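# Put the alphabetically first lettered box into the door tote

## Task

Find the box in this office whose top letter is earliest in the alphabet and place that box alone inside the tote near the door, resting wholly within the tote's rim and not overhanging it. The task fails if the robot falls over or is left leaning.

## Robot and tools

ROBOT. A simulated Hello Robot Stretch 3 with one arm. It has a two-wheeled base, a lift that rides up a mast, and a telescoping arm that reaches out to the robot's RIGHT side. The gripper cannot move forward on its own; you drive the base for that. The base measures 0.33 m long by 0.34 m wide, has a rounded back, and pivots about the point midway between the drive wheels, 0.05 m behind the front edge. With arm_m at 0 and the wrist folded, the wrist pokes 0.06 m past the right side and turning sweeps a 0.28 m radius. An unfolded, level wrist reaches outside that circle. Loose objects may occasionally get a brief shove from outside.

FRAMES. All positions are in metres. Base frame: origin on the floor between the drive wheels, x forward, y left, z up. hand_pose is reported in the base frame, at the point where the closed fingertips meet; with all wrist joints at zero its x axis points up, y back along the arm toward the mast, z toward the rear. Fingertips are round pads 0.04 m across. Odometry frame: where the base frame was when the scene began. base_odometry counts wheel turns only, so wheel slip shows up as travel; heading is in rad, left positive, -3.142 to 3.142.

move. One action per call. Keys:
- base: an object holding exactly one key. translate_m is a relative drive in metres, -3 to 3, forward positive. rotate_rad is a relative turn in radians, -6.4 to 6.4, left positive. Both count from the base position in the latest reported state (or from where it is now if the last result showed it still moving). No sideways motion.
- joints: a single dict of absolute targets by name (not offsets): lift_m 0 to 1.1; arm_m 0 to 0.52; wrist_yaw_rad -1.345 to 4.42 (0 along the arm, positive toward the front); wrist_pitch_rad -1.57 to 0.451 (0 level, negative tips fingers down); wrist_roll_rad -2.911 to 2.918 (0 fingers side by side); gripper_m -0.089 to 0.179 (larger is wider; fingertip gap is about 0.007 m smaller near closed, 0.025 m smaller fully open); head_pan_rad -3.953 to 1.73 (0 forward, positive left, -1.57 along the arm); head_tilt_rad -1.53 to 0.419 (negative looks down). Tolerances for done: 0.004 for lift, arm, gripper; 0.02 for yaw and roll; 0.05 pitch; 0.1 head.
- pace: "default" or "max". Default/max top speeds: translate 0.12/0.30 m/s, rotate 0.76/1.90 rad/s, lift 0.11/0.15 m/s, arm 0.14/0.40 m/s. Base is capped at 0.10 m/s and 0.63 rad/s unless lift_m < 0.30, arm_m < 0.03 and wrist_yaw_rad > 2.54.
- speeds: per-key top speed replacing pace, up to the max value.
- contact_limits: arm_m takes an effort percent 1 to 100 (sign follows direction); lift_m takes {"down": n, "up": n}, 1 to 100, extra force beyond free motion (below about 12 may trip with nothing touched; unset means 32 to 47 down, 21 to 36 up); translate_m and rotate_rad take a wheel effort and only have a contact stop if you set one. Put each limit only next to its own command.
- servos: "reboot", alone, restarts servos that shut themselves off.
- cameras: list of head_camera, nav_camera, wrist_camera or all; [] for none. blocking: true waits until everything rests; false returns in about 0.5 s while motion continues. A later move replaces only the targets it names.
Actions run at most about 14 s (time_out). Unknown keys make a call invalid; out-of-range values get it refused.

wait(seconds 0 to 10, cameras): no command, returns state; ends early when motions settle. stop(cameras): brakes all running motions, which then read stopped and hold. zoom_image(camera, region [x0,y0,x1,y1] in pixels, at most 504 by 504): a closer view of that camera's latest image. finished_scene(scene): ends the scene for good; the box must stay in the tote without the robot.

RESULTS. pictures lists image order. move reports done or the worst status. base_status/joint_status: done, moving, off_target (resting short, may still push), stopped, contact_stop (that joint goes slack), time_out, torque_fault (target dropped). on_its_own describes uncommanded behaviour; its held at is a target, not a reading. motor_effort in percent, peak in brackets; wrist_pitch maxes near 45, wrist_roll near 72. lidar_m: 12 distances in 30-degree sectors, 1st ahead, counter-clockwise (4th left, 7th behind, 10th right), plane 0.17 m high, misses clear objects and thin legs; dash means none or closer than 0.15 m. wrist_depth_mm and head_depth_mm: 7x7 median depths in mm. turned_by_wheels vs turned_by_imu: trust the IMU if they disagree by over 0.15 rad. base_tilt in degrees, forward/right positive, offset up to about 4.

CAMERAS. head_camera image is rotated; turn it a quarter clockwise to view upright. nav_camera needs a quarter turn counterclockwise. Both follow the head; wrist_camera rides the gripper.

SEQUENCING. If a move or wait is refused, or an unrequested stop appears, the remaining move, wait and finished_scene calls in that reply are skipped. Simulation time keeps running while you think or write.

CAUTIONS. Before folding (wrist_yaw_rad to 3.0) or unfolding, put lift_m in 0.32 to 0.95, wrist_pitch_rad at -0.4, roll near 0; once folded lift can go to 0.25. With yaw below -0.4 keep pitch at -0.5 or lower. Pushing something solid with the gripper above roughly 0.45 m, or driving while hooked on something fixed, can tip the robot; if base_tilt leans, back off. Use a low down limit on the lift. Wrist and head have no contact stop and fault after sustained strain. To grip, send a gripper_m below the object's width; to release, send at least 0.05 above it or fully open. Readings cannot confirm a grasp; check images. Avoid drops, releasing moving items, slams and hard hits.

Each tool is called as name(argument=value, ...) on one line, values as JSON.

## Session

move()

Scene clock: 0.00 s.
base_odometry: x=+0.000 y=+0.000 heading=+0.000
turned_by_wheels: +0.000
turned_by_imu: +0.000
base_tilt: forward=+1.0 right=-0.1
lidar_m: 0.80 1.67 1.61 1.34 1.00 0.97 1.01 1.40 1.53 1.06 0.79 0.77
head_depth_mm: 723 721 721 719 718 715 717 / 769 768 768 764 764 763 762 / 821 821 819 818 816 815 815 / 884 878 876 874 879 872 871 / 948 944 944 942 942 938 935 / 2044 2152 2141 2178 2210 2205 2170 / 1930 1918 1938 1945 1954 1974 1973
base_status: not commanded
joint_positions: lift_m=+0.444 arm_m=+0.002 wrist_yaw_rad=+3.097 wrist_pitch_rad=-0.467 wrist_roll_rad=+0.000 gripper_m=+0.037 head_pan_rad=+0.000 head_tilt_rad=-0.002
joint_status: not commanded
measured_speeds: all 0
motor_effort: left_wheel=-0.3 right_wheel=+1.7 lift_m=+27.5 arm_m=-9.1 wrist_yaw_rad=+0.9 wrist_pitch_rad=+2.5 wrist_roll_rad=+0.7 gripper_m=-0.2 head_pan_rad=+0.6 head_tilt_rad=+6.0
hand_pose: x=-0.0114 y=+0.0710 z=+0.4454 quat_wxyz=(+0.179, +0.691, +0.148, +0.684) (m; base frame)
wrist_depth_mm: - - 146 - - - - / - - 158 - - - - / - - 172 - - - - / - 920 190 - - - - / 809 785 204 798 813 819 789 / 676 667 128 638 654 695 687 / 581 593 283 580 571 592 588
pictures: head_camera (sideways), nav_camera (sideways), wrist_camera
Images, in order (width x height): head_camera 896x504, nav_camera 672x504, wrist_camera 644x364.

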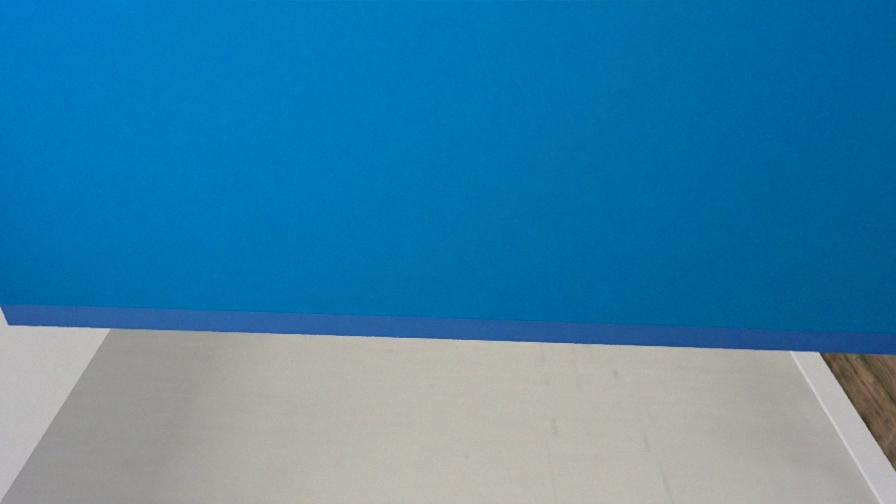

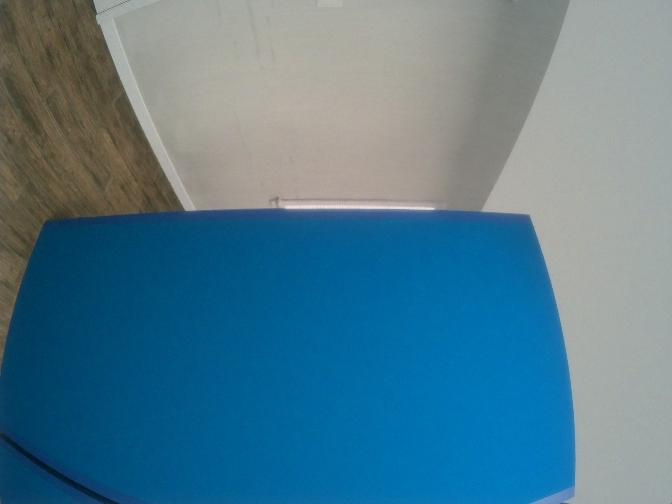

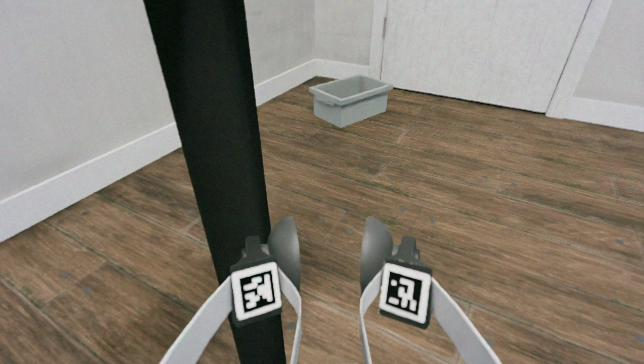

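move(joints={"head_pan_rad": 1.57, "head_tilt_rad": -0.4}, cameras=["head_camera", "nav_camera"])

move(joints={"head_pan_rad": 0.5, "head_tilt_rad": -0.4}, cameras=["head_camera", "nav_camera"])

move(joints={"head_pan_rad": -0.7, "head_tilt_rad": -0.4}, cameras=["head_camera", "nav_camera"])

move(joints={"head_pan_rad": -1.9, "head_tilt_rad": -0.4}, cameras=["head_camera", "nav_camera"])

move(joints={"head_pan_rad": -3.1, "head_tilt_rad": -0.4}, cameras=["head_camera", "nav_camera"])

Scene clock: 6.73 s.
move: done
base_odometry: x=+0.000 y=+0.000 heading=+0.000
turned_by_wheels: +0.000
turned_by_imu: +0.001
base_tilt: forward=+0.8 right=+0.0
lidar_m: 0.80 1.67 1.60 1.34 1.00 0.96 1.01 1.40 1.53 1.06 0.79 0.76
head_depth_mm: 1433 1509 1594 1681 1788 1786 1445 / 1531 1616 1710 1820 1957 1709 1455 / 1586 1686 1805 1950 2107 1709 1436 / 1392 1498 1613 1756 1902 1769 1440 / 1241 1320 1409 1522 1643 1692 1451 / 1124 1180 1259 1336 1419 1540 1433 / 1027 1072 1131 1197 1277 1366 1409
base_status: not commanded
joint_positions: lift_m=+0.444 arm_m=+0.002 wrist_yaw_rad=+3.097 wrist_pitch_rad=-0.467 wrist_roll_rad=+0.000 gripper_m=+0.037 head_pan_rad=+1.602 head_tilt_rad=-0.399
joint_status: all done
measured_speeds: all 0
motor_effort: left_wheel=-0.3(0.6) right_wheel=+1.9(2.6) lift_m=+30.6(30.6) arm_m=-20.5(20.5) wrist_yaw_rad=+0.6(1.2) wrist_pitch_rad=+2.3(2.7) wrist_roll_rad=+0.8(0.9) gripper_m=-0.2(1.2) head_pan_rad=-0.4(5.2) head_tilt_rad=-2.4(5.7)
hand_pose: x=-0.0114 y=+0.0710 z=+0.4454 quat_wxyz=(+0.179, +0.691, +0.148, +0.684) (m; base frame)
wrist_depth_mm: - - 147 - - - - / - - 158 - - - - / - - 172 - - - - / - 920 190 - - - - / 797 801 205 787 801 804 784 / 676 682 128 638 654 679 674 / 576 603 282 587 571 593 582
pictures: head_camera (sideways), nav_camera (sideways)
Images, in order (width x height): head_camera 896x504, nav_camera 672x504.

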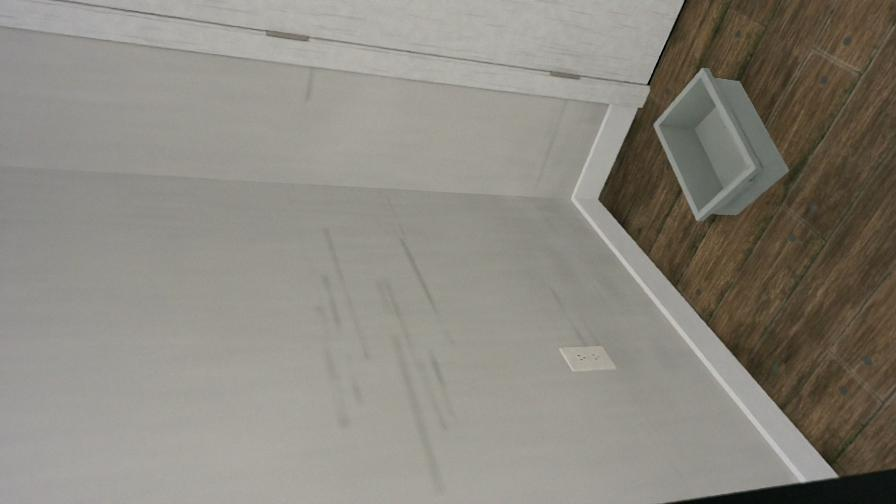

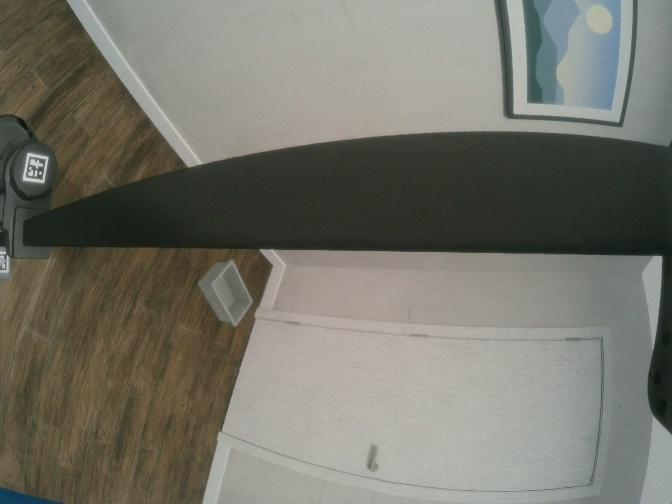

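Scene clock: 7.83 s.
move: done
base_odometry: x=+0.000 y=+0.000 heading=+0.000
turned_by_wheels: +0.000
turned_by_imu: +0.000
base_tilt: forward=+1.0 right=+0.0
lidar_m: 0.80 1.67 1.60 1.35 1.00 0.97 1.01 1.40 1.53 1.06 0.79 0.77
head_depth_mm: 1796 1948 2149 2365 2288 1622 1210 / 1729 1828 1999 2199 2285 1751 1447 / 1630 1760 1863 2045 2213 1766 1438 / 1554 1669 1807 1936 2086 1780 1449 / 1481 1589 1707 1852 1982 1776 1450 / 1421 1522 1622 1735 1886 1739 1435 / 1372 1451 1535 1640 1763 1744 1425
base_status: not commanded
joint_positions: lift_m=+0.444 arm_m=+0.002 wrist_yaw_rad=+3.097 wrist_pitch_rad=-0.467 wrist_roll_rad=+0.000 gripper_m=+0.037 head_pan_rad=+0.492 head_tilt_rad=-0.400
joint_status: all done
measured_speeds: all 0
motor_effort: left_wheel=-0.5(0.6) right_wheel=+2.3(2.7) lift_m=+30.5(30.8) arm_m=-20.3(20.8) wrist_yaw_rad=+1.0(1.4) wrist_pitch_rad=+2.1(2.8) wrist_roll_rad=+0.9(1.1) gripper_m=+0.7(1.0) head_pan_rad=-2.4(5.8) head_tilt_rad=-3.0(3.8)
hand_pose: x=-0.0114 y=+0.0710 z=+0.4454 quat_wxyz=(+0.179, +0.691, +0.148, +0.684) (m; base frame)
wrist_depth_mm: - - 147 - - - - / - - 158 - - - - / - - 172 - - - - / - 942 189 - - - - / 797 803 204 795 812 822 800 / 669 676 127 641 660 678 684 / 588 599 284 587 577 578 589
pictures: head_camera (sideways), nav_camera (sideways)
Images, in order (width x height): head_camera 896x504, nav_camera 672x504.

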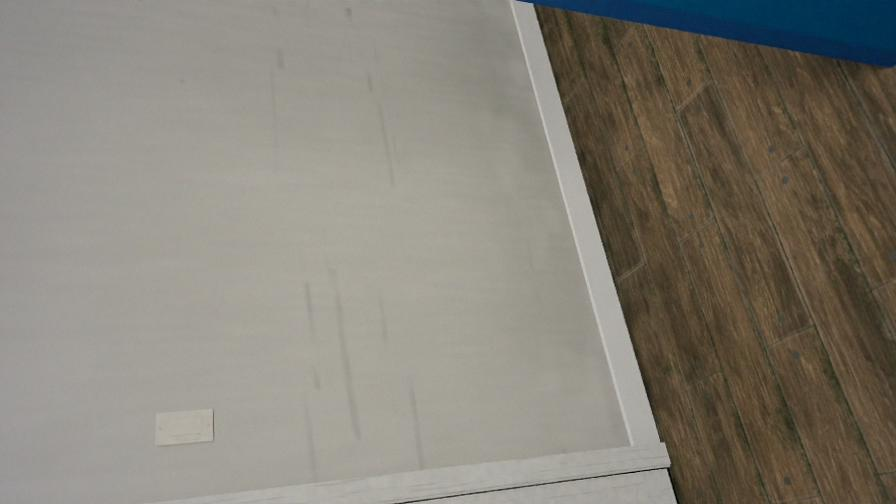

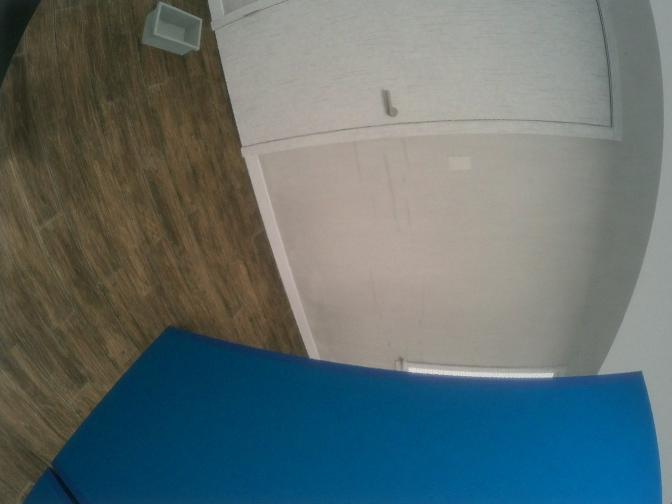

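Scene clock: 8.97 s.
move: done
base_odometry: x=+0.000 y=+0.000 heading=+0.000
turned_by_wheels: +0.000
turned_by_imu: +0.000
base_tilt: forward=+0.9 right=-0.1
lidar_m: 0.80 1.68 1.60 1.34 1.00 0.96 1.01 1.40 1.53 1.06 0.79 0.77
head_depth_mm: 660 703 755 816 897 985 1091 / 650 704 758 819 893 974 1081 / 642 686 737 796 867 959 1075 / 630 679 724 787 854 934 1039 / 628 669 718 772 845 923 1024 / 618 661 708 765 832 910 1005 / 615 653 702 755 819 895 989
base_status: not commanded
joint_positions: lift_m=+0.444 arm_m=+0.002 wrist_yaw_rad=+3.097 wrist_pitch_rad=-0.467 wrist_roll_rad=+0.000 gripper_m=+0.037 head_pan_rad=-0.731 head_tilt_rad=-0.400
joint_status: all done
measured_speeds: all 0
motor_effort: left_wheel=-0.3(0.6) right_wheel=+1.6(2.8) lift_m=+30.3(30.9) arm_m=-20.4(20.8) wrist_yaw_rad=+0.7(1.2) wrist_pitch_rad=+2.4(2.7) wrist_roll_rad=+0.7(1.1) gripper_m=+0.2(1.0) head_pan_rad=+0.1(5.3) head_tilt_rad=-2.4(3.9)
hand_pose: x=-0.0114 y=+0.0710 z=+0.4454 quat_wxyz=(+0.179, +0.691, +0.148, +0.684) (m; base frame)
wrist_depth_mm: - - 147 - - - - / - - 158 - - - - / - - 173 - - - - / - 921 189 - - - - / 822 794 205 791 820 785 790 / 684 684 127 643 654 683 669 / 580 602 282 585 572 589 575
pictures: head_camera (sideways), nav_camera (sideways)
Images, in order (width x height): head_camera 896x504, nav_camera 672x504.

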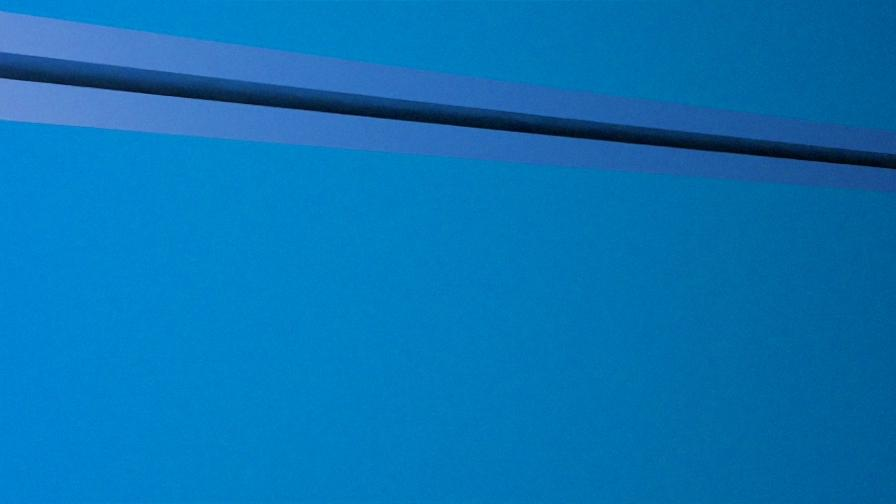

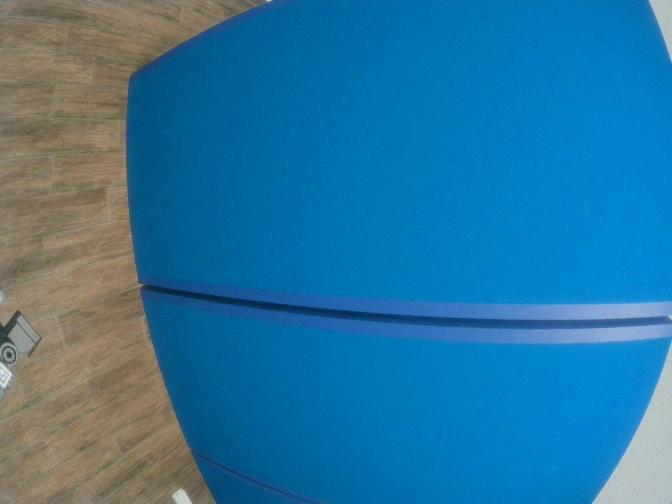

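Scene clock: 10.07 s.
move: done
base_odometry: x=+0.000 y=+0.000 heading=+0.000
turned_by_wheels: +0.000
turned_by_imu: +0.000
base_tilt: forward=+0.9 right=-0.1
lidar_m: 0.80 1.67 1.61 1.34 1.00 0.97 1.01 1.40 1.53 1.06 0.79 0.77
head_depth_mm: 1774 1902 1800 2162 2304 1799 1458 / 1818 1934 1770 2186 2138 1779 1450 / 1867 1991 1726 1881 2308 1781 1452 / 1890 2022 1754 2372 2171 1774 1441 / 1930 2028 1912 2147 2188 1756 1431 / 1569 1647 1656 1820 1903 1759 1425 / 1310 1357 1402 1459 1527 1591 1428
base_status: not commanded
joint_positions: lift_m=+0.444 arm_m=+0.002 wrist_yaw_rad=+3.097 wrist_pitch_rad=-0.467 wrist_roll_rad=+0.000 gripper_m=+0.037 head_pan_rad=-1.938 head_tilt_rad=-0.400
joint_status: all done
measured_speeds: all 0
motor_effort: left_wheel=-0.5(0.6) right_wheel=+2.5(2.7) lift_m=+30.7(30.7) arm_m=-20.1(20.7) wrist_yaw_rad=+0.4(1.2) wrist_pitch_rad=+2.5(2.7) wrist_roll_rad=+0.8(1.1) gripper_m=+0.8(1.2) head_pan_rad=+1.2(5.5) head_tilt_rad=-2.4(4.8)
hand_pose: x=-0.0114 y=+0.0710 z=+0.4454 quat_wxyz=(+0.179, +0.691, +0.148, +0.684) (m; base frame)
wrist_depth_mm: - - 146 - - - - / - - 158 - - - - / - - 172 - - - - / - 929 189 - - - - / 804 791 204 800 815 809 805 / 681 683 127 638 657 679 676 / 581 599 281 575 566 590 588
pictures: head_camera (sideways), nav_camera (sideways)
Images, in order (width x height): head_camera 896x504, nav_camera 672x504.

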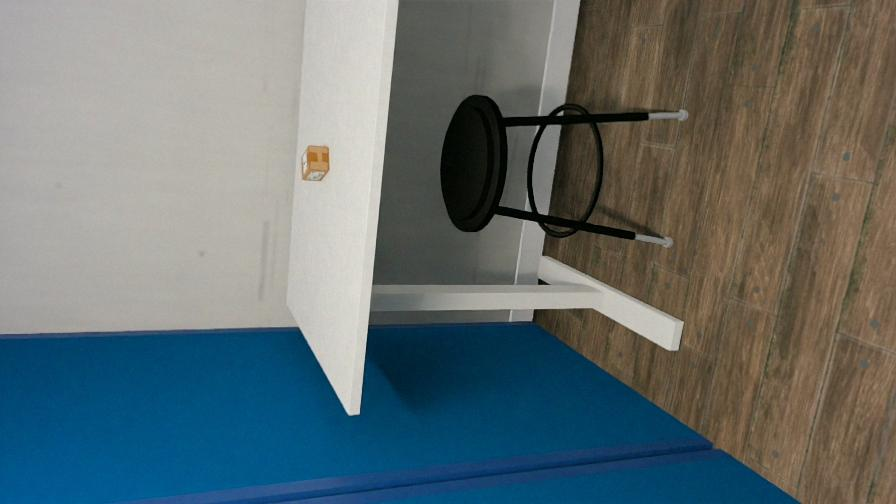

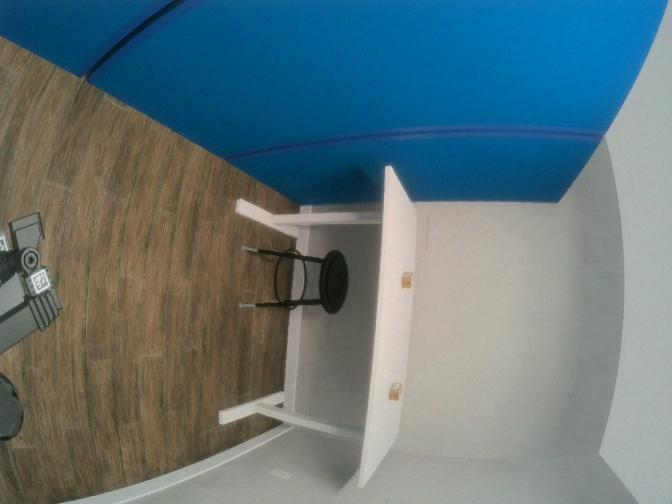

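Scene clock: 11.17 s.
move: done
base_odometry: x=+0.000 y=+0.000 heading=+0.000
turned_by_wheels: +0.000
turned_by_imu: +0.000
base_tilt: forward=+1.0 right=-0.2
lidar_m: 0.80 1.67 1.60 1.34 1.00 0.97 1.01 1.40 1.53 1.06 0.79 0.76
head_depth_mm: 839 887 937 997 1061 1146 1227 / 889 940 1000 1066 1135 1231 1321 / 943 998 1068 1149 1241 1333 1397 / 1006 1072 1148 1234 1343 1469 1440 / 1068 1146 1244 1343 1463 1596 1433 / 1155 1240 1340 1468 1614 1695 1440 / 1243 1348 1481 1619 1807 1751 1434
base_status: not commanded
joint_positions: lift_m=+0.444 arm_m=+0.002 wrist_yaw_rad=+3.097 wrist_pitch_rad=-0.467 wrist_roll_rad=+0.000 gripper_m=+0.037 head_pan_rad=-3.141 head_tilt_rad=-0.400
joint_status: all done
measured_speeds: all 0
motor_effort: left_wheel=-0.5(0.7) right_wheel=+1.6(2.7) lift_m=+30.4(30.8) arm_m=-20.3(20.5) wrist_yaw_rad=+0.9(1.1) wrist_pitch_rad=+2.2(2.8) wrist_roll_rad=+1.0(1.1) gripper_m=-0.2(1.4) head_pan_rad=+1.9(5.1) head_tilt_rad=-2.3(3.6)
hand_pose: x=-0.0114 y=+0.0710 z=+0.4454 quat_wxyz=(+0.179, +0.691, +0.148, +0.684) (m; base frame)
wrist_depth_mm: - - 147 - - - - / - - 158 - - - - / - - 173 - - - - / - 916 190 - - - - / 798 803 204 791 793 796 805 / 690 684 128 635 667 669 667 / 586 603 282 586 565 596 590
pictures: head_camera (sideways), nav_camera (sideways)
Images, in order (width x height): head_camera 896x504, nav_camera 672x504.

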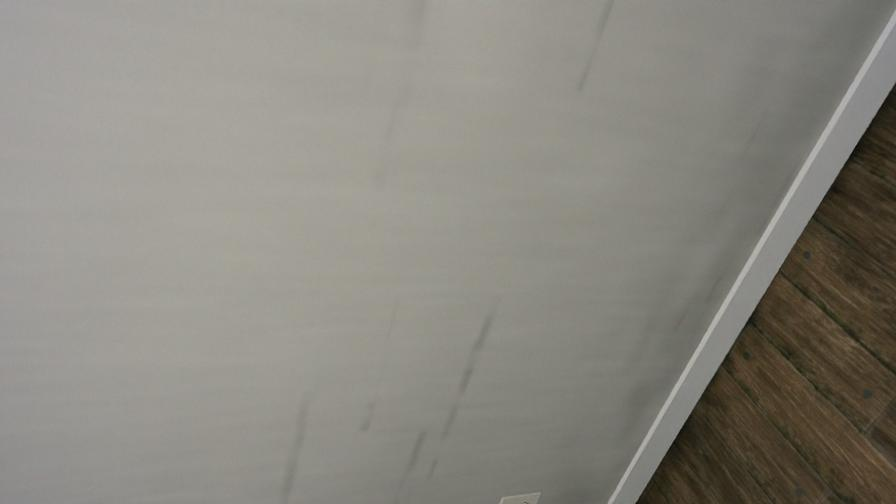

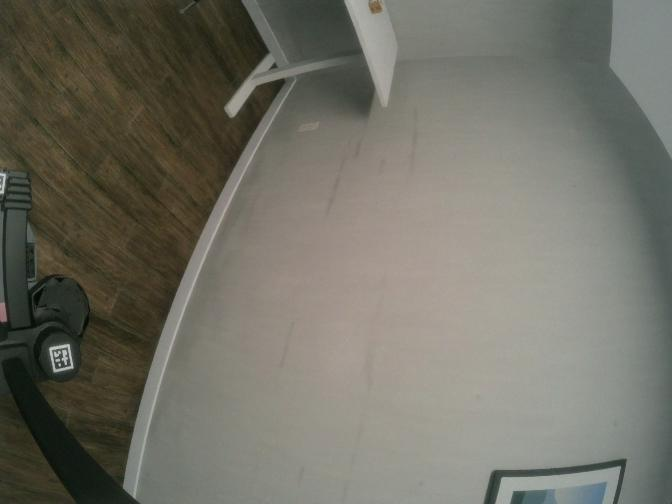

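move(joints={"head_pan_rad": -2.0, "head_tilt_rad": -0.3}, cameras=["head_camera", "nav_camera"])

Scene clock: 21.33 s.
move: done
base_odometry: x=+0.000 y=+0.000 heading=+0.000
turned_by_wheels: +0.000
turned_by_imu: +0.001
base_tilt: forward=+1.2 right=+0.0
lidar_m: 0.80 1.68 1.60 1.34 1.00 0.97 1.01 1.40 1.53 1.06 0.79 0.77
head_depth_mm: 1799 1906 1986 1779 2240 1986 1581 / 1840 1934 2018 1762 2273 1918 1582 / 1859 1975 2071 1733 2304 1896 1561 / 1899 2028 2097 2217 2351 1911 1570 / 1945 2052 2157 1831 2365 1931 1559 / 1728 1791 1872 1775 2018 1902 1557 / 1398 1456 1494 1549 1594 1653 1559
base_status: not commanded
joint_positions: lift_m=+0.444 arm_m=+0.002 wrist_yaw_rad=+3.097 wrist_pitch_rad=-0.467 wrist_roll_rad=+0.000 gripper_m=+0.037 head_pan_rad=-1.975 head_tilt_rad=-0.304
joint_status: all done
measured_speeds: all 0
motor_effort: left_wheel=-0.6(0.6) right_wheel=+2.2(2.7) lift_m=+30.4(30.7) arm_m=-20.0(20.4) wrist_yaw_rad=+0.7(1.0) wrist_pitch_rad=+2.5(2.9) wrist_roll_rad=+0.8(1.0) gripper_m=+0.0(1.0) head_pan_rad=+0.1(5.5) head_tilt_rad=+4.2(5.9)
hand_pose: x=-0.0114 y=+0.0710 z=+0.4454 quat_wxyz=(+0.179, +0.691, +0.148, +0.684) (m; base frame)
wrist_depth_mm: - - 147 - - - - / - - 159 - - - - / - - 172 - - - - / - 911 190 - - - - / 790 800 205 796 800 787 803 / 684 673 128 637 669 680 686 / 589 609 283 585 571 590 586
pictures: head_camera (sideways), nav_camera (sideways)
Images, in order (width x height): head_camera 896x504, nav_camera 672x504.

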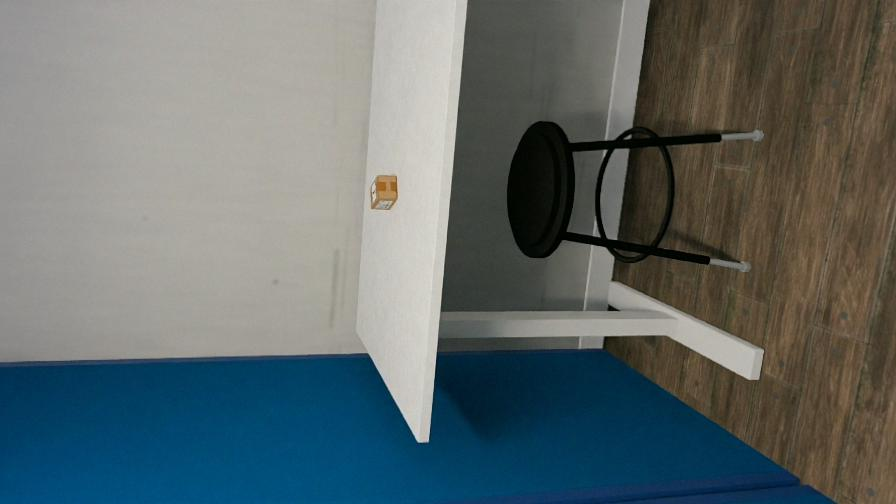

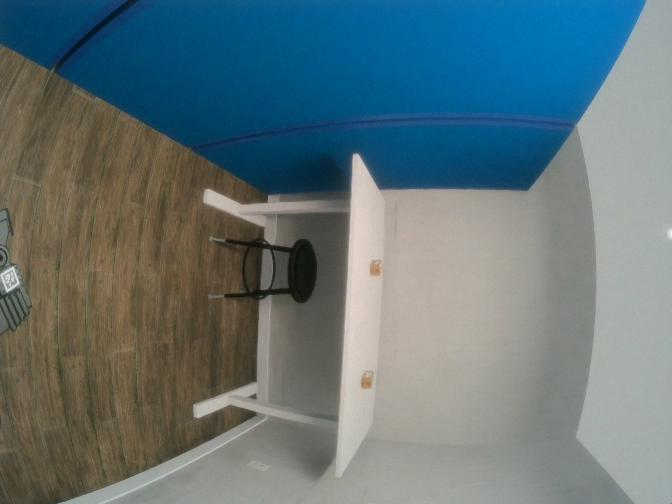

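zoom_image(camera="head_camera", region=[355, 160, 415, 220])

Scaled by 8.400 from the camera's 896x504 image, which has a finer 1280x720 frame.

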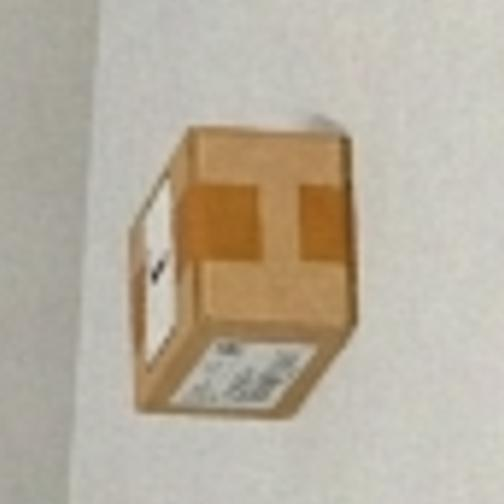

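move(base={"rotate_rad": 0.54}, joints={"lift_m": 0.28, "head_pan_rad": 0.0, "head_tilt_rad": -0.3}, pace="max", cameras=["nav_camera"])

move(base={"translate_m": 1.05}, joints={"head_pan_rad": -1.1, "head_tilt_rad": -0.3}, pace="max")

Scene clock: 54.93 s.
move: done
base_odometry: x=+0.000 y=+0.000 heading=+0.540
turned_by_wheels: +0.540
turned_by_imu: +0.538
base_tilt: forward=+1.1 right=-0.1
lidar_m: 1.66 1.60 1.33 0.99 0.98 1.01 1.42 1.53 1.05 0.79 0.77 0.80
head_depth_mm: 1742 1864 1979 2118 2286 2024 1581 / 1657 1772 1874 2036 2148 2013 1580 / 1587 1693 1808 1925 2078 1983 1585 / 1528 1617 1709 1803 1952 1985 1563 / 1478 1542 1650 1750 1840 1891 1553 / 1416 1485 1562 1644 1758 1846 1561 / 1354 1426 1503 1548 1656 1758 1570
base_status: done
joint_positions: lift_m=+0.280 arm_m=+0.002 wrist_yaw_rad=+3.097 wrist_pitch_rad=-0.469 wrist_roll_rad=+0.000 gripper_m=+0.037 head_pan_rad=+0.016 head_tilt_rad=-0.299
joint_status: all done
measured_speeds: translate_m=+0.000 rotate_rad=+0.000 lift_m=+0.000 arm_m=+0.000 wrist_yaw_rad=+0.000 wrist_pitch_rad=+0.000 wrist_roll_rad=+0.000 head_pan_rad=-0.024 head_tilt_rad=+0.000
motor_effort: left_wheel=-9.4(15.8) right_wheel=+8.5(14.1) lift_m=+22.2(27.0) arm_m=-18.9(20.5) wrist_yaw_rad=+0.4(1.3) wrist_pitch_rad=+2.6(3.0) wrist_roll_rad=+0.9(1.1) gripper_m=+0.0(1.4) head_pan_rad=-3.5(4.6) head_tilt_rad=+3.3(5.9)
hand_pose: x=-0.0114 y=+0.0708 z=+0.2815 quat_wxyz=(+0.180, +0.691, +0.149, +0.684) (m; base frame)
wrist_depth_mm: - - 143 - - - - / - - 159 - - - - / - 813 173 890 913 922 917 / 699 719 189 704 699 704 695 / 574 582 205 566 568 570 579 / 486 486 127 283 470 483 485 / 266 266 254 259 266 423 423
pictures: nav_camera (sideways)
Images, in order (width x height): nav_camera 672x504.

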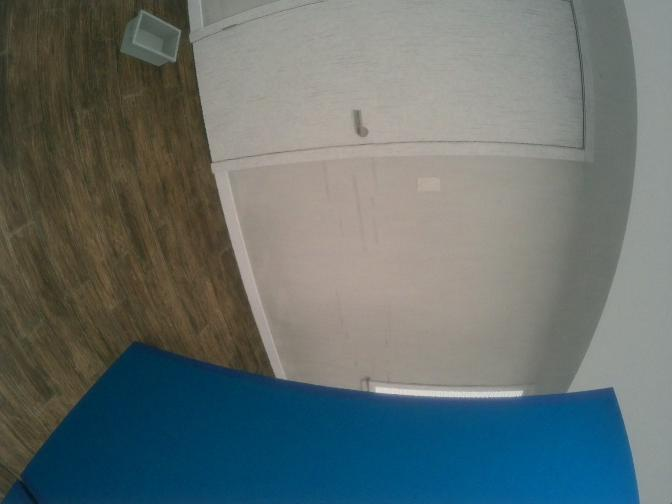

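Scene clock: 59.77 s.
move: done
base_odometry: x=+0.901 y=+0.539 heading=+0.540
turned_by_wheels: +0.000
turned_by_imu: -0.001
base_tilt: forward=+0.9 right=-0.4
lidar_m: 0.72 0.70 0.71 1.00 1.48 1.52 2.14 0.95 0.38 0.38 2.45 0.97
head_depth_mm: 2881 3011 3100 3337 2768 1949 1462 / 2852 3104 3143 3346 2758 2018 1593 / 2888 3050 3240 3463 2718 2014 1579 / 2931 3072 3247 3394 2705 1991 1567 / 2909 3072 3270 3382 2697 1980 1565 / 2712 2813 2879 2945 2553 1975 1566 / 1957 1952 1987 2044 2086 1886 1566
base_status: done
joint_positions: lift_m=+0.280 arm_m=+0.002 wrist_yaw_rad=+3.097 wrist_pitch_rad=-0.469 wrist_roll_rad=+0.000 gripper_m=+0.037 head_pan_rad=-1.101 head_tilt_rad=-0.299
joint_status: all done
measured_speeds: all 0
motor_effort: left_wheel=+4.2(14.1) right_wheel=-0.7(14.8) lift_m=+26.3(26.3) arm_m=-12.9(19.1) wrist_yaw_rad=+0.7(1.5) wrist_pitch_rad=+2.8(3.1) wrist_roll_rad=+0.9(1.0) gripper_m=-0.7(1.5) head_pan_rad=+3.2(4.9) head_tilt_rad=+2.1(4.0)
hand_pose: x=-0.0114 y=+0.0708 z=+0.2815 quat_wxyz=(+0.180, +0.691, +0.149, +0.684) (m; base frame)
wrist_depth_mm: - - 146 - - - 571 / - - 159 - - - - / 912 855 172 923 866 706 - / 701 708 189 707 703 702 - / 583 571 205 563 570 579 580 / 475 485 128 282 468 490 490 / 264 265 252 259 265 425 420
pictures: head_camera (sideways), nav_camera (sideways), wrist_camera
Images, in order (width x height): head_camera 896x504, nav_camera 672x504, wrist_camera 644x364.

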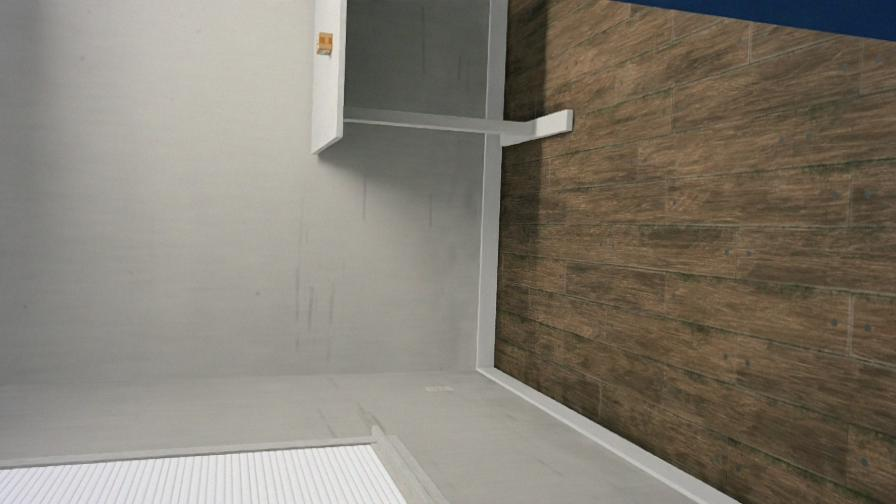

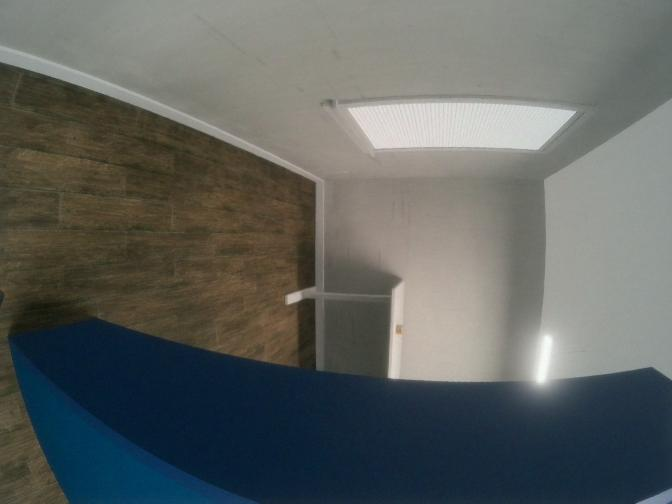

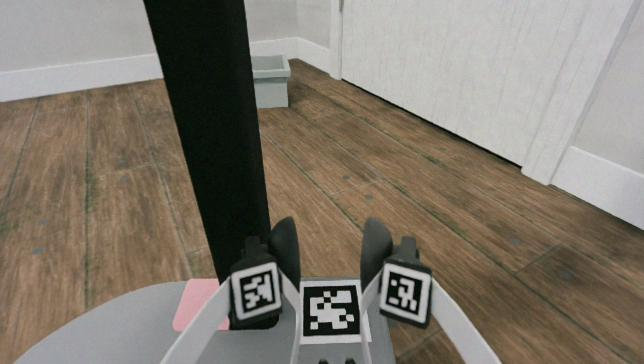

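move(base={"rotate_rad": -1.05}, joints={"head_pan_rad": -0.2, "head_tilt_rad": -0.3}, pace="max", cameras=["head_camera", "nav_camera"])

move(base={"translate_m": 1.4}, joints={"head_pan_rad": -1.0, "head_tilt_rad": -0.35}, pace="max", cameras=["head_camera", "nav_camera"])

Scene clock: 75.90 s.
move: done
base_odometry: x=+0.901 y=+0.539 heading=-0.510
turned_by_wheels: -1.050
turned_by_imu: -1.044
base_tilt: forward=+1.1 right=-0.2
lidar_m: 2.39 0.97 0.72 0.71 0.71 1.02 1.46 1.53 2.15 0.92 0.38 0.38
head_depth_mm: 2913 622 619 615 620 622 628 / 2967 3094 3214 3426 2621 1785 846 / 2928 3109 3196 3450 2695 2000 1585 / 2938 3076 3202 3447 2680 1980 1567 / 2884 3050 3160 3372 2700 1988 1589 / 2863 3026 3204 3394 2667 1970 1567 / 2849 2986 3122 3182 2664 1965 1560
base_status: done
joint_positions: lift_m=+0.280 arm_m=+0.002 wrist_yaw_rad=+3.097 wrist_pitch_rad=-0.469 wrist_roll_rad=+0.000 gripper_m=+0.037 head_pan_rad=-0.185 head_tilt_rad=-0.299
joint_status: all done
measured_speeds: translate_m=+0.000 rotate_rad=+0.000 lift_m=+0.000 arm_m=+0.000 wrist_yaw_rad=+0.000 wrist_pitch_rad=+0.000 wrist_roll_rad=+0.000 head_pan_rad=-0.024 head_tilt_rad=+0.000
motor_effort: left_wheel=+9.9(17.4) right_wheel=-8.5(14.5) lift_m=+30.4(30.5) arm_m=-15.4(15.4) wrist_yaw_rad=+0.4(1.4) wrist_pitch_rad=+2.9(3.1) wrist_roll_rad=+0.8(1.1) gripper_m=+0.5(1.1) head_pan_rad=-1.7(4.9) head_tilt_rad=+0.3(3.5)
hand_pose: x=-0.0114 y=+0.0708 z=+0.2815 quat_wxyz=(+0.180, +0.691, +0.149, +0.684) (m; base frame)
wrist_depth_mm: - - 143 - - - - / - - 156 - - - - / - - 171 - - - - / 699 707 189 718 702 719 703 / 574 582 205 574 575 572 579 / 490 487 127 281 475 476 486 / 267 265 252 258 266 423 419
pictures: head_camera (sideways), nav_camera (sideways)
Images, in order (width x height): head_camera 896x504, nav_camera 672x504.

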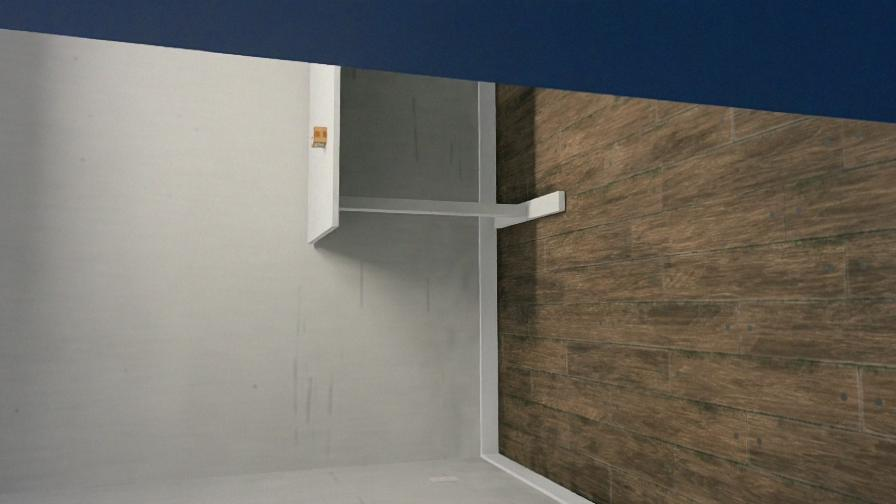

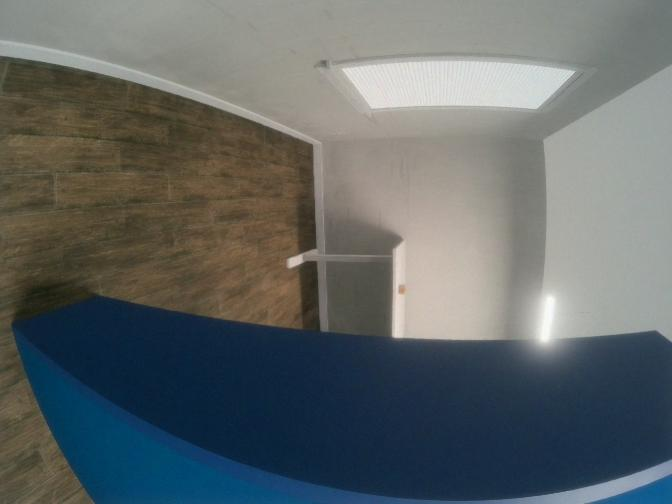

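Scene clock: 81.97 s.
move: done
base_odometry: x=+2.123 y=-0.143 heading=-0.509
turned_by_wheels: +0.000
turned_by_imu: -0.001
base_tilt: forward=+1.0 right=-0.1
lidar_m: 1.91 0.89 0.67 0.65 0.68 0.96 1.06 0.73 1.36 2.68 2.25 1.54
head_depth_mm: 2893 3002 3064 3325 2519 1896 1517 / 3028 3170 3367 3448 2507 1867 1502 / 2984 3219 3369 3525 2474 1859 1500 / 2695 2828 2292 3138 2440 1859 1499 / 2394 2555 2261 2837 2467 1858 1498 / 2189 2253 1922 2538 2457 1861 1494 / 1981 2081 1862 2284 2333 1839 1488
base_status: done
joint_positions: lift_m=+0.280 arm_m=+0.002 wrist_yaw_rad=+3.097 wrist_pitch_rad=-0.469 wrist_roll_rad=+0.000 gripper_m=+0.037 head_pan_rad=-1.000 head_tilt_rad=-0.350
joint_status: all done
measured_speeds: all 0
motor_effort: left_wheel=+10.4(21.1) right_wheel=-5.1(8.0) lift_m=+22.7(30.5) arm_m=-18.7(20.6) wrist_yaw_rad=+1.2(1.4) wrist_pitch_rad=+2.8(3.1) wrist_roll_rad=+0.8(1.1) gripper_m=+0.0(1.5) head_pan_rad=+3.7(4.9) head_tilt_rad=-1.5(3.5)
hand_pose: x=-0.0114 y=+0.0708 z=+0.2815 quat_wxyz=(+0.180, +0.691, +0.149, +0.684) (m; base frame)
wrist_depth_mm: - - 143 - - - - / - - 156 - - - - / - - 171 - - - - / 695 699 190 693 709 699 713 / 567 577 205 573 574 580 570 / 493 488 127 283 471 481 487 / 266 266 254 259 267 423 421
pictures: head_camera (sideways), nav_camera (sideways)
Images, in order (width x height): head_camera 896x504, nav_camera 672x504.

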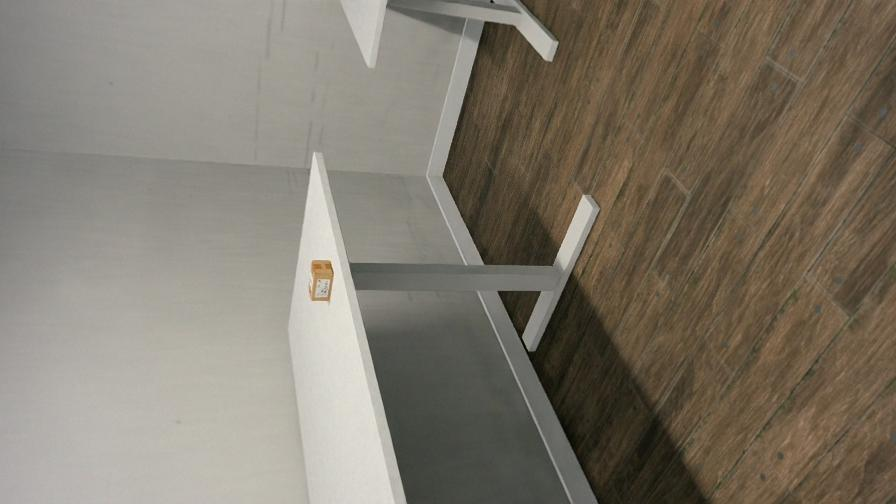

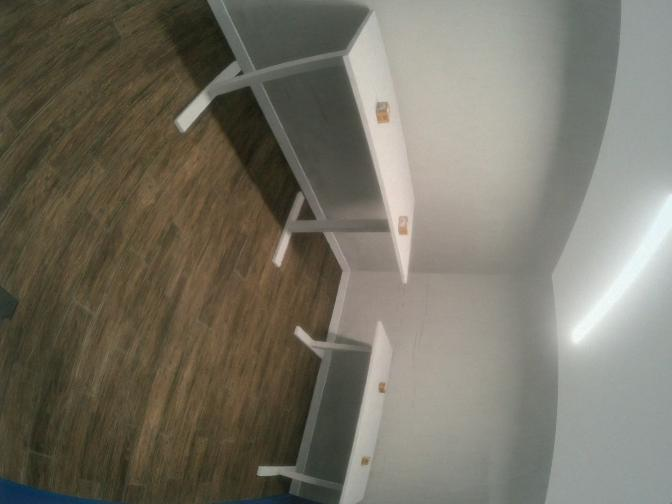

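zoom_image(camera="head_camera", region=[295, 250, 345, 310])

Scaled by 8.400 from the camera's 896x504 image, which has a finer 1280x720 frame.

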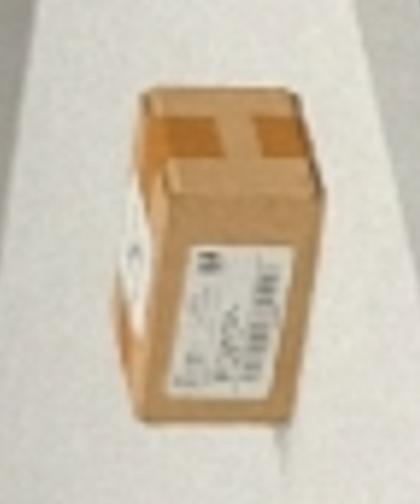

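move(base={"rotate_rad": -1.195}, joints={"head_pan_rad": 0.0, "head_tilt_rad": -0.35}, pace="max", cameras=["head_camera", "nav_camera"])

move(base={"translate_m": 1.75}, joints={"head_pan_rad": 0.6, "head_tilt_rad": -0.45}, pace="max", cameras=["head_camera", "nav_camera"])

Scene clock: 97.77 s.
move: done
base_odometry: x=+2.123 y=-0.143 heading=-1.704
turned_by_wheels: -1.195
turned_by_imu: -1.188
base_tilt: forward=+1.0 right=-0.2
lidar_m: 2.28 2.05 1.54 1.03 0.70 0.65 0.66 0.85 1.79 0.73 1.36 2.22
head_depth_mm: 2680 2800 2885 3056 2514 1887 1516 / 2823 2934 2990 3218 2503 1887 1508 / 2923 3127 3261 3451 2500 1865 1501 / 3125 3305 3454 3544 2450 1852 1501 / 2955 3099 3263 3343 2402 1860 1494 / 2594 2710 2234 2845 2445 1882 1492 / 2290 2411 2182 2661 2433 1842 1493
base_status: done
joint_positions: lift_m=+0.280 arm_m=+0.002 wrist_yaw_rad=+3.097 wrist_pitch_rad=-0.469 wrist_roll_rad=+0.000 gripper_m=+0.037 head_pan_rad=+0.014 head_tilt_rad=-0.350
joint_status: all done
measured_speeds: translate_m=+0.000 rotate_rad=+0.000 lift_m=+0.000 arm_m=+0.000 wrist_yaw_rad=+0.000 wrist_pitch_rad=+0.000 wrist_roll_rad=+0.000 head_pan_rad=-0.024 head_tilt_rad=+0.000
motor_effort: left_wheel=+9.1(18.5) right_wheel=-10.1(14.5) lift_m=+23.0(23.0) arm_m=-20.1(20.5) wrist_yaw_rad=+0.9(1.4) wrist_pitch_rad=+2.6(3.1) wrist_roll_rad=+0.8(1.1) gripper_m=-1.2(1.2) head_pan_rad=-3.2(5.9) head_tilt_rad=-0.8(4.0)
hand_pose: x=-0.0114 y=+0.0708 z=+0.2815 quat_wxyz=(+0.180, +0.691, +0.149, +0.684) (m; base frame)
wrist_depth_mm: - - 147 - - - - / - - 158 - - - - / - - 172 911 906 900 901 / - 679 190 701 702 704 701 / 570 573 205 572 577 586 578 / 485 491 127 281 478 482 483 / 268 264 251 259 267 422 418
pictures: head_camera (sideways), nav_camera (sideways)
Images, in order (width x height): head_camera 896x504, nav_camera 672x504.

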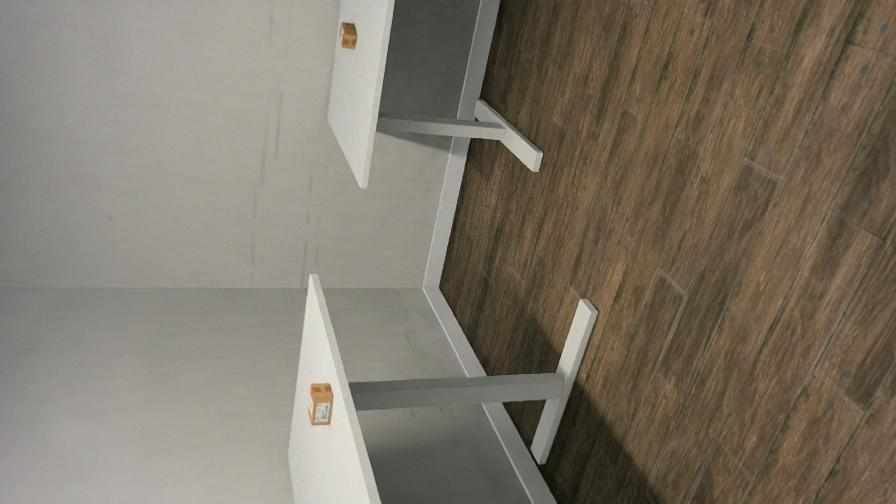

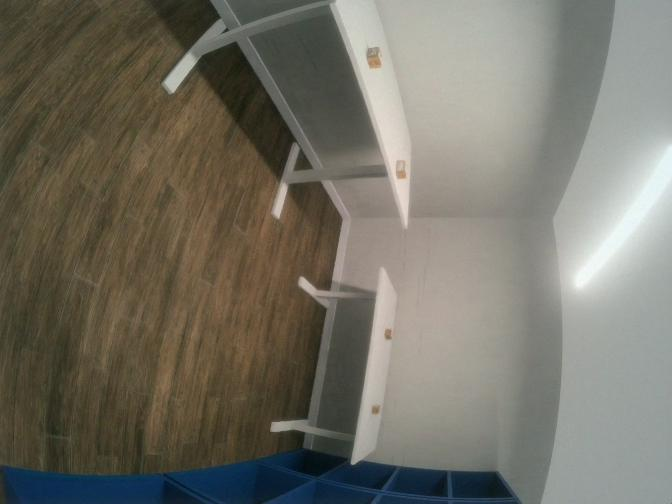

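Scene clock: 105.00 s.
move: done
base_odometry: x=+1.891 y=-1.878 heading=-1.704
turned_by_wheels: +0.000
turned_by_imu: -0.002
base_tilt: forward=+1.1 right=-0.1
lidar_m: 1.55 1.28 0.74 1.21 1.55 2.24 2.26 1.85 1.40 1.47 1.52 1.08
head_depth_mm: 1338 1455 1595 1779 1991 1684 1399 / 1268 1378 1517 1662 1867 1673 1397 / 1204 1302 1423 1558 1662 1678 1381 / 1143 1232 1337 1455 576 1618 1388 / 1095 1170 1267 784 572 1538 1376 / 1045 1119 1193 782 571 496 1094 / 1001 1070 1129 780 570 478 1382
base_status: done
joint_positions: lift_m=+0.280 arm_m=+0.002 wrist_yaw_rad=+3.097 wrist_pitch_rad=-0.469 wrist_roll_rad=+0.000 gripper_m=+0.037 head_pan_rad=+0.600 head_tilt_rad=-0.451
joint_status: all done
measured_speeds: all 0
motor_effort: left_wheel=+9.5(19.4) right_wheel=-6.3(9.5) lift_m=+29.4(30.3) arm_m=-14.0(20.4) wrist_yaw_rad=+1.0(1.4) wrist_pitch_rad=+2.9(3.2) wrist_roll_rad=+0.8(1.2) gripper_m=-0.8(1.3) head_pan_rad=-2.7(5.4) head_tilt_rad=+1.5(5.2)
hand_pose: x=-0.0114 y=+0.0708 z=+0.2815 quat_wxyz=(+0.180, +0.691, +0.149, +0.684) (m; base frame)
wrist_depth_mm: - - 146 - - - - / - - 158 - - - - / 901 916 173 904 890 860 894 / 702 706 189 708 699 711 700 / 572 572 205 567 587 573 569 / 488 489 127 283 474 491 491 / 267 267 252 259 267 424 422
pictures: head_camera (sideways), nav_camera (sideways)
Images, in order (width x height): head_camera 896x504, nav_camera 672x504.

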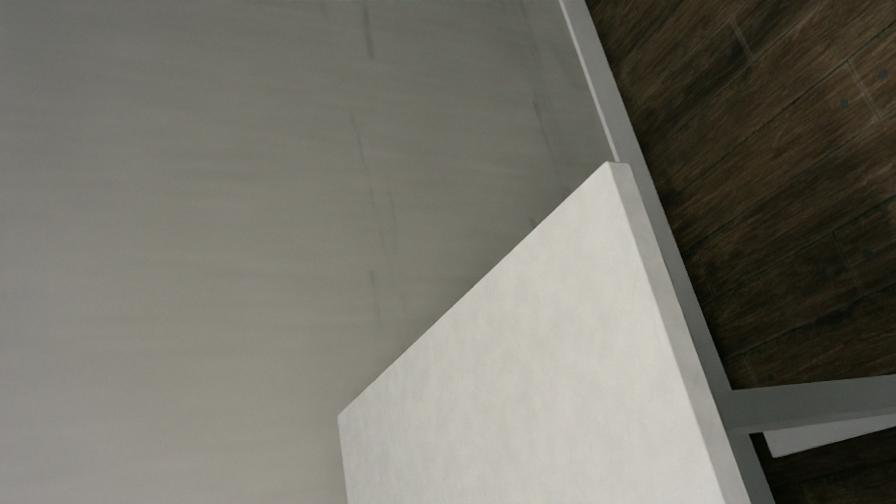

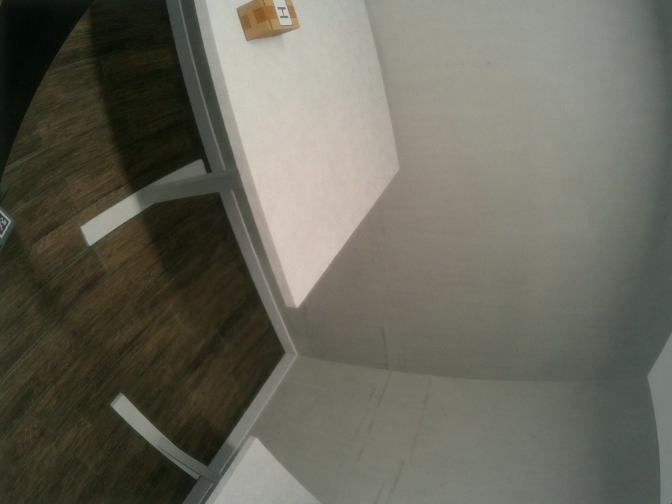

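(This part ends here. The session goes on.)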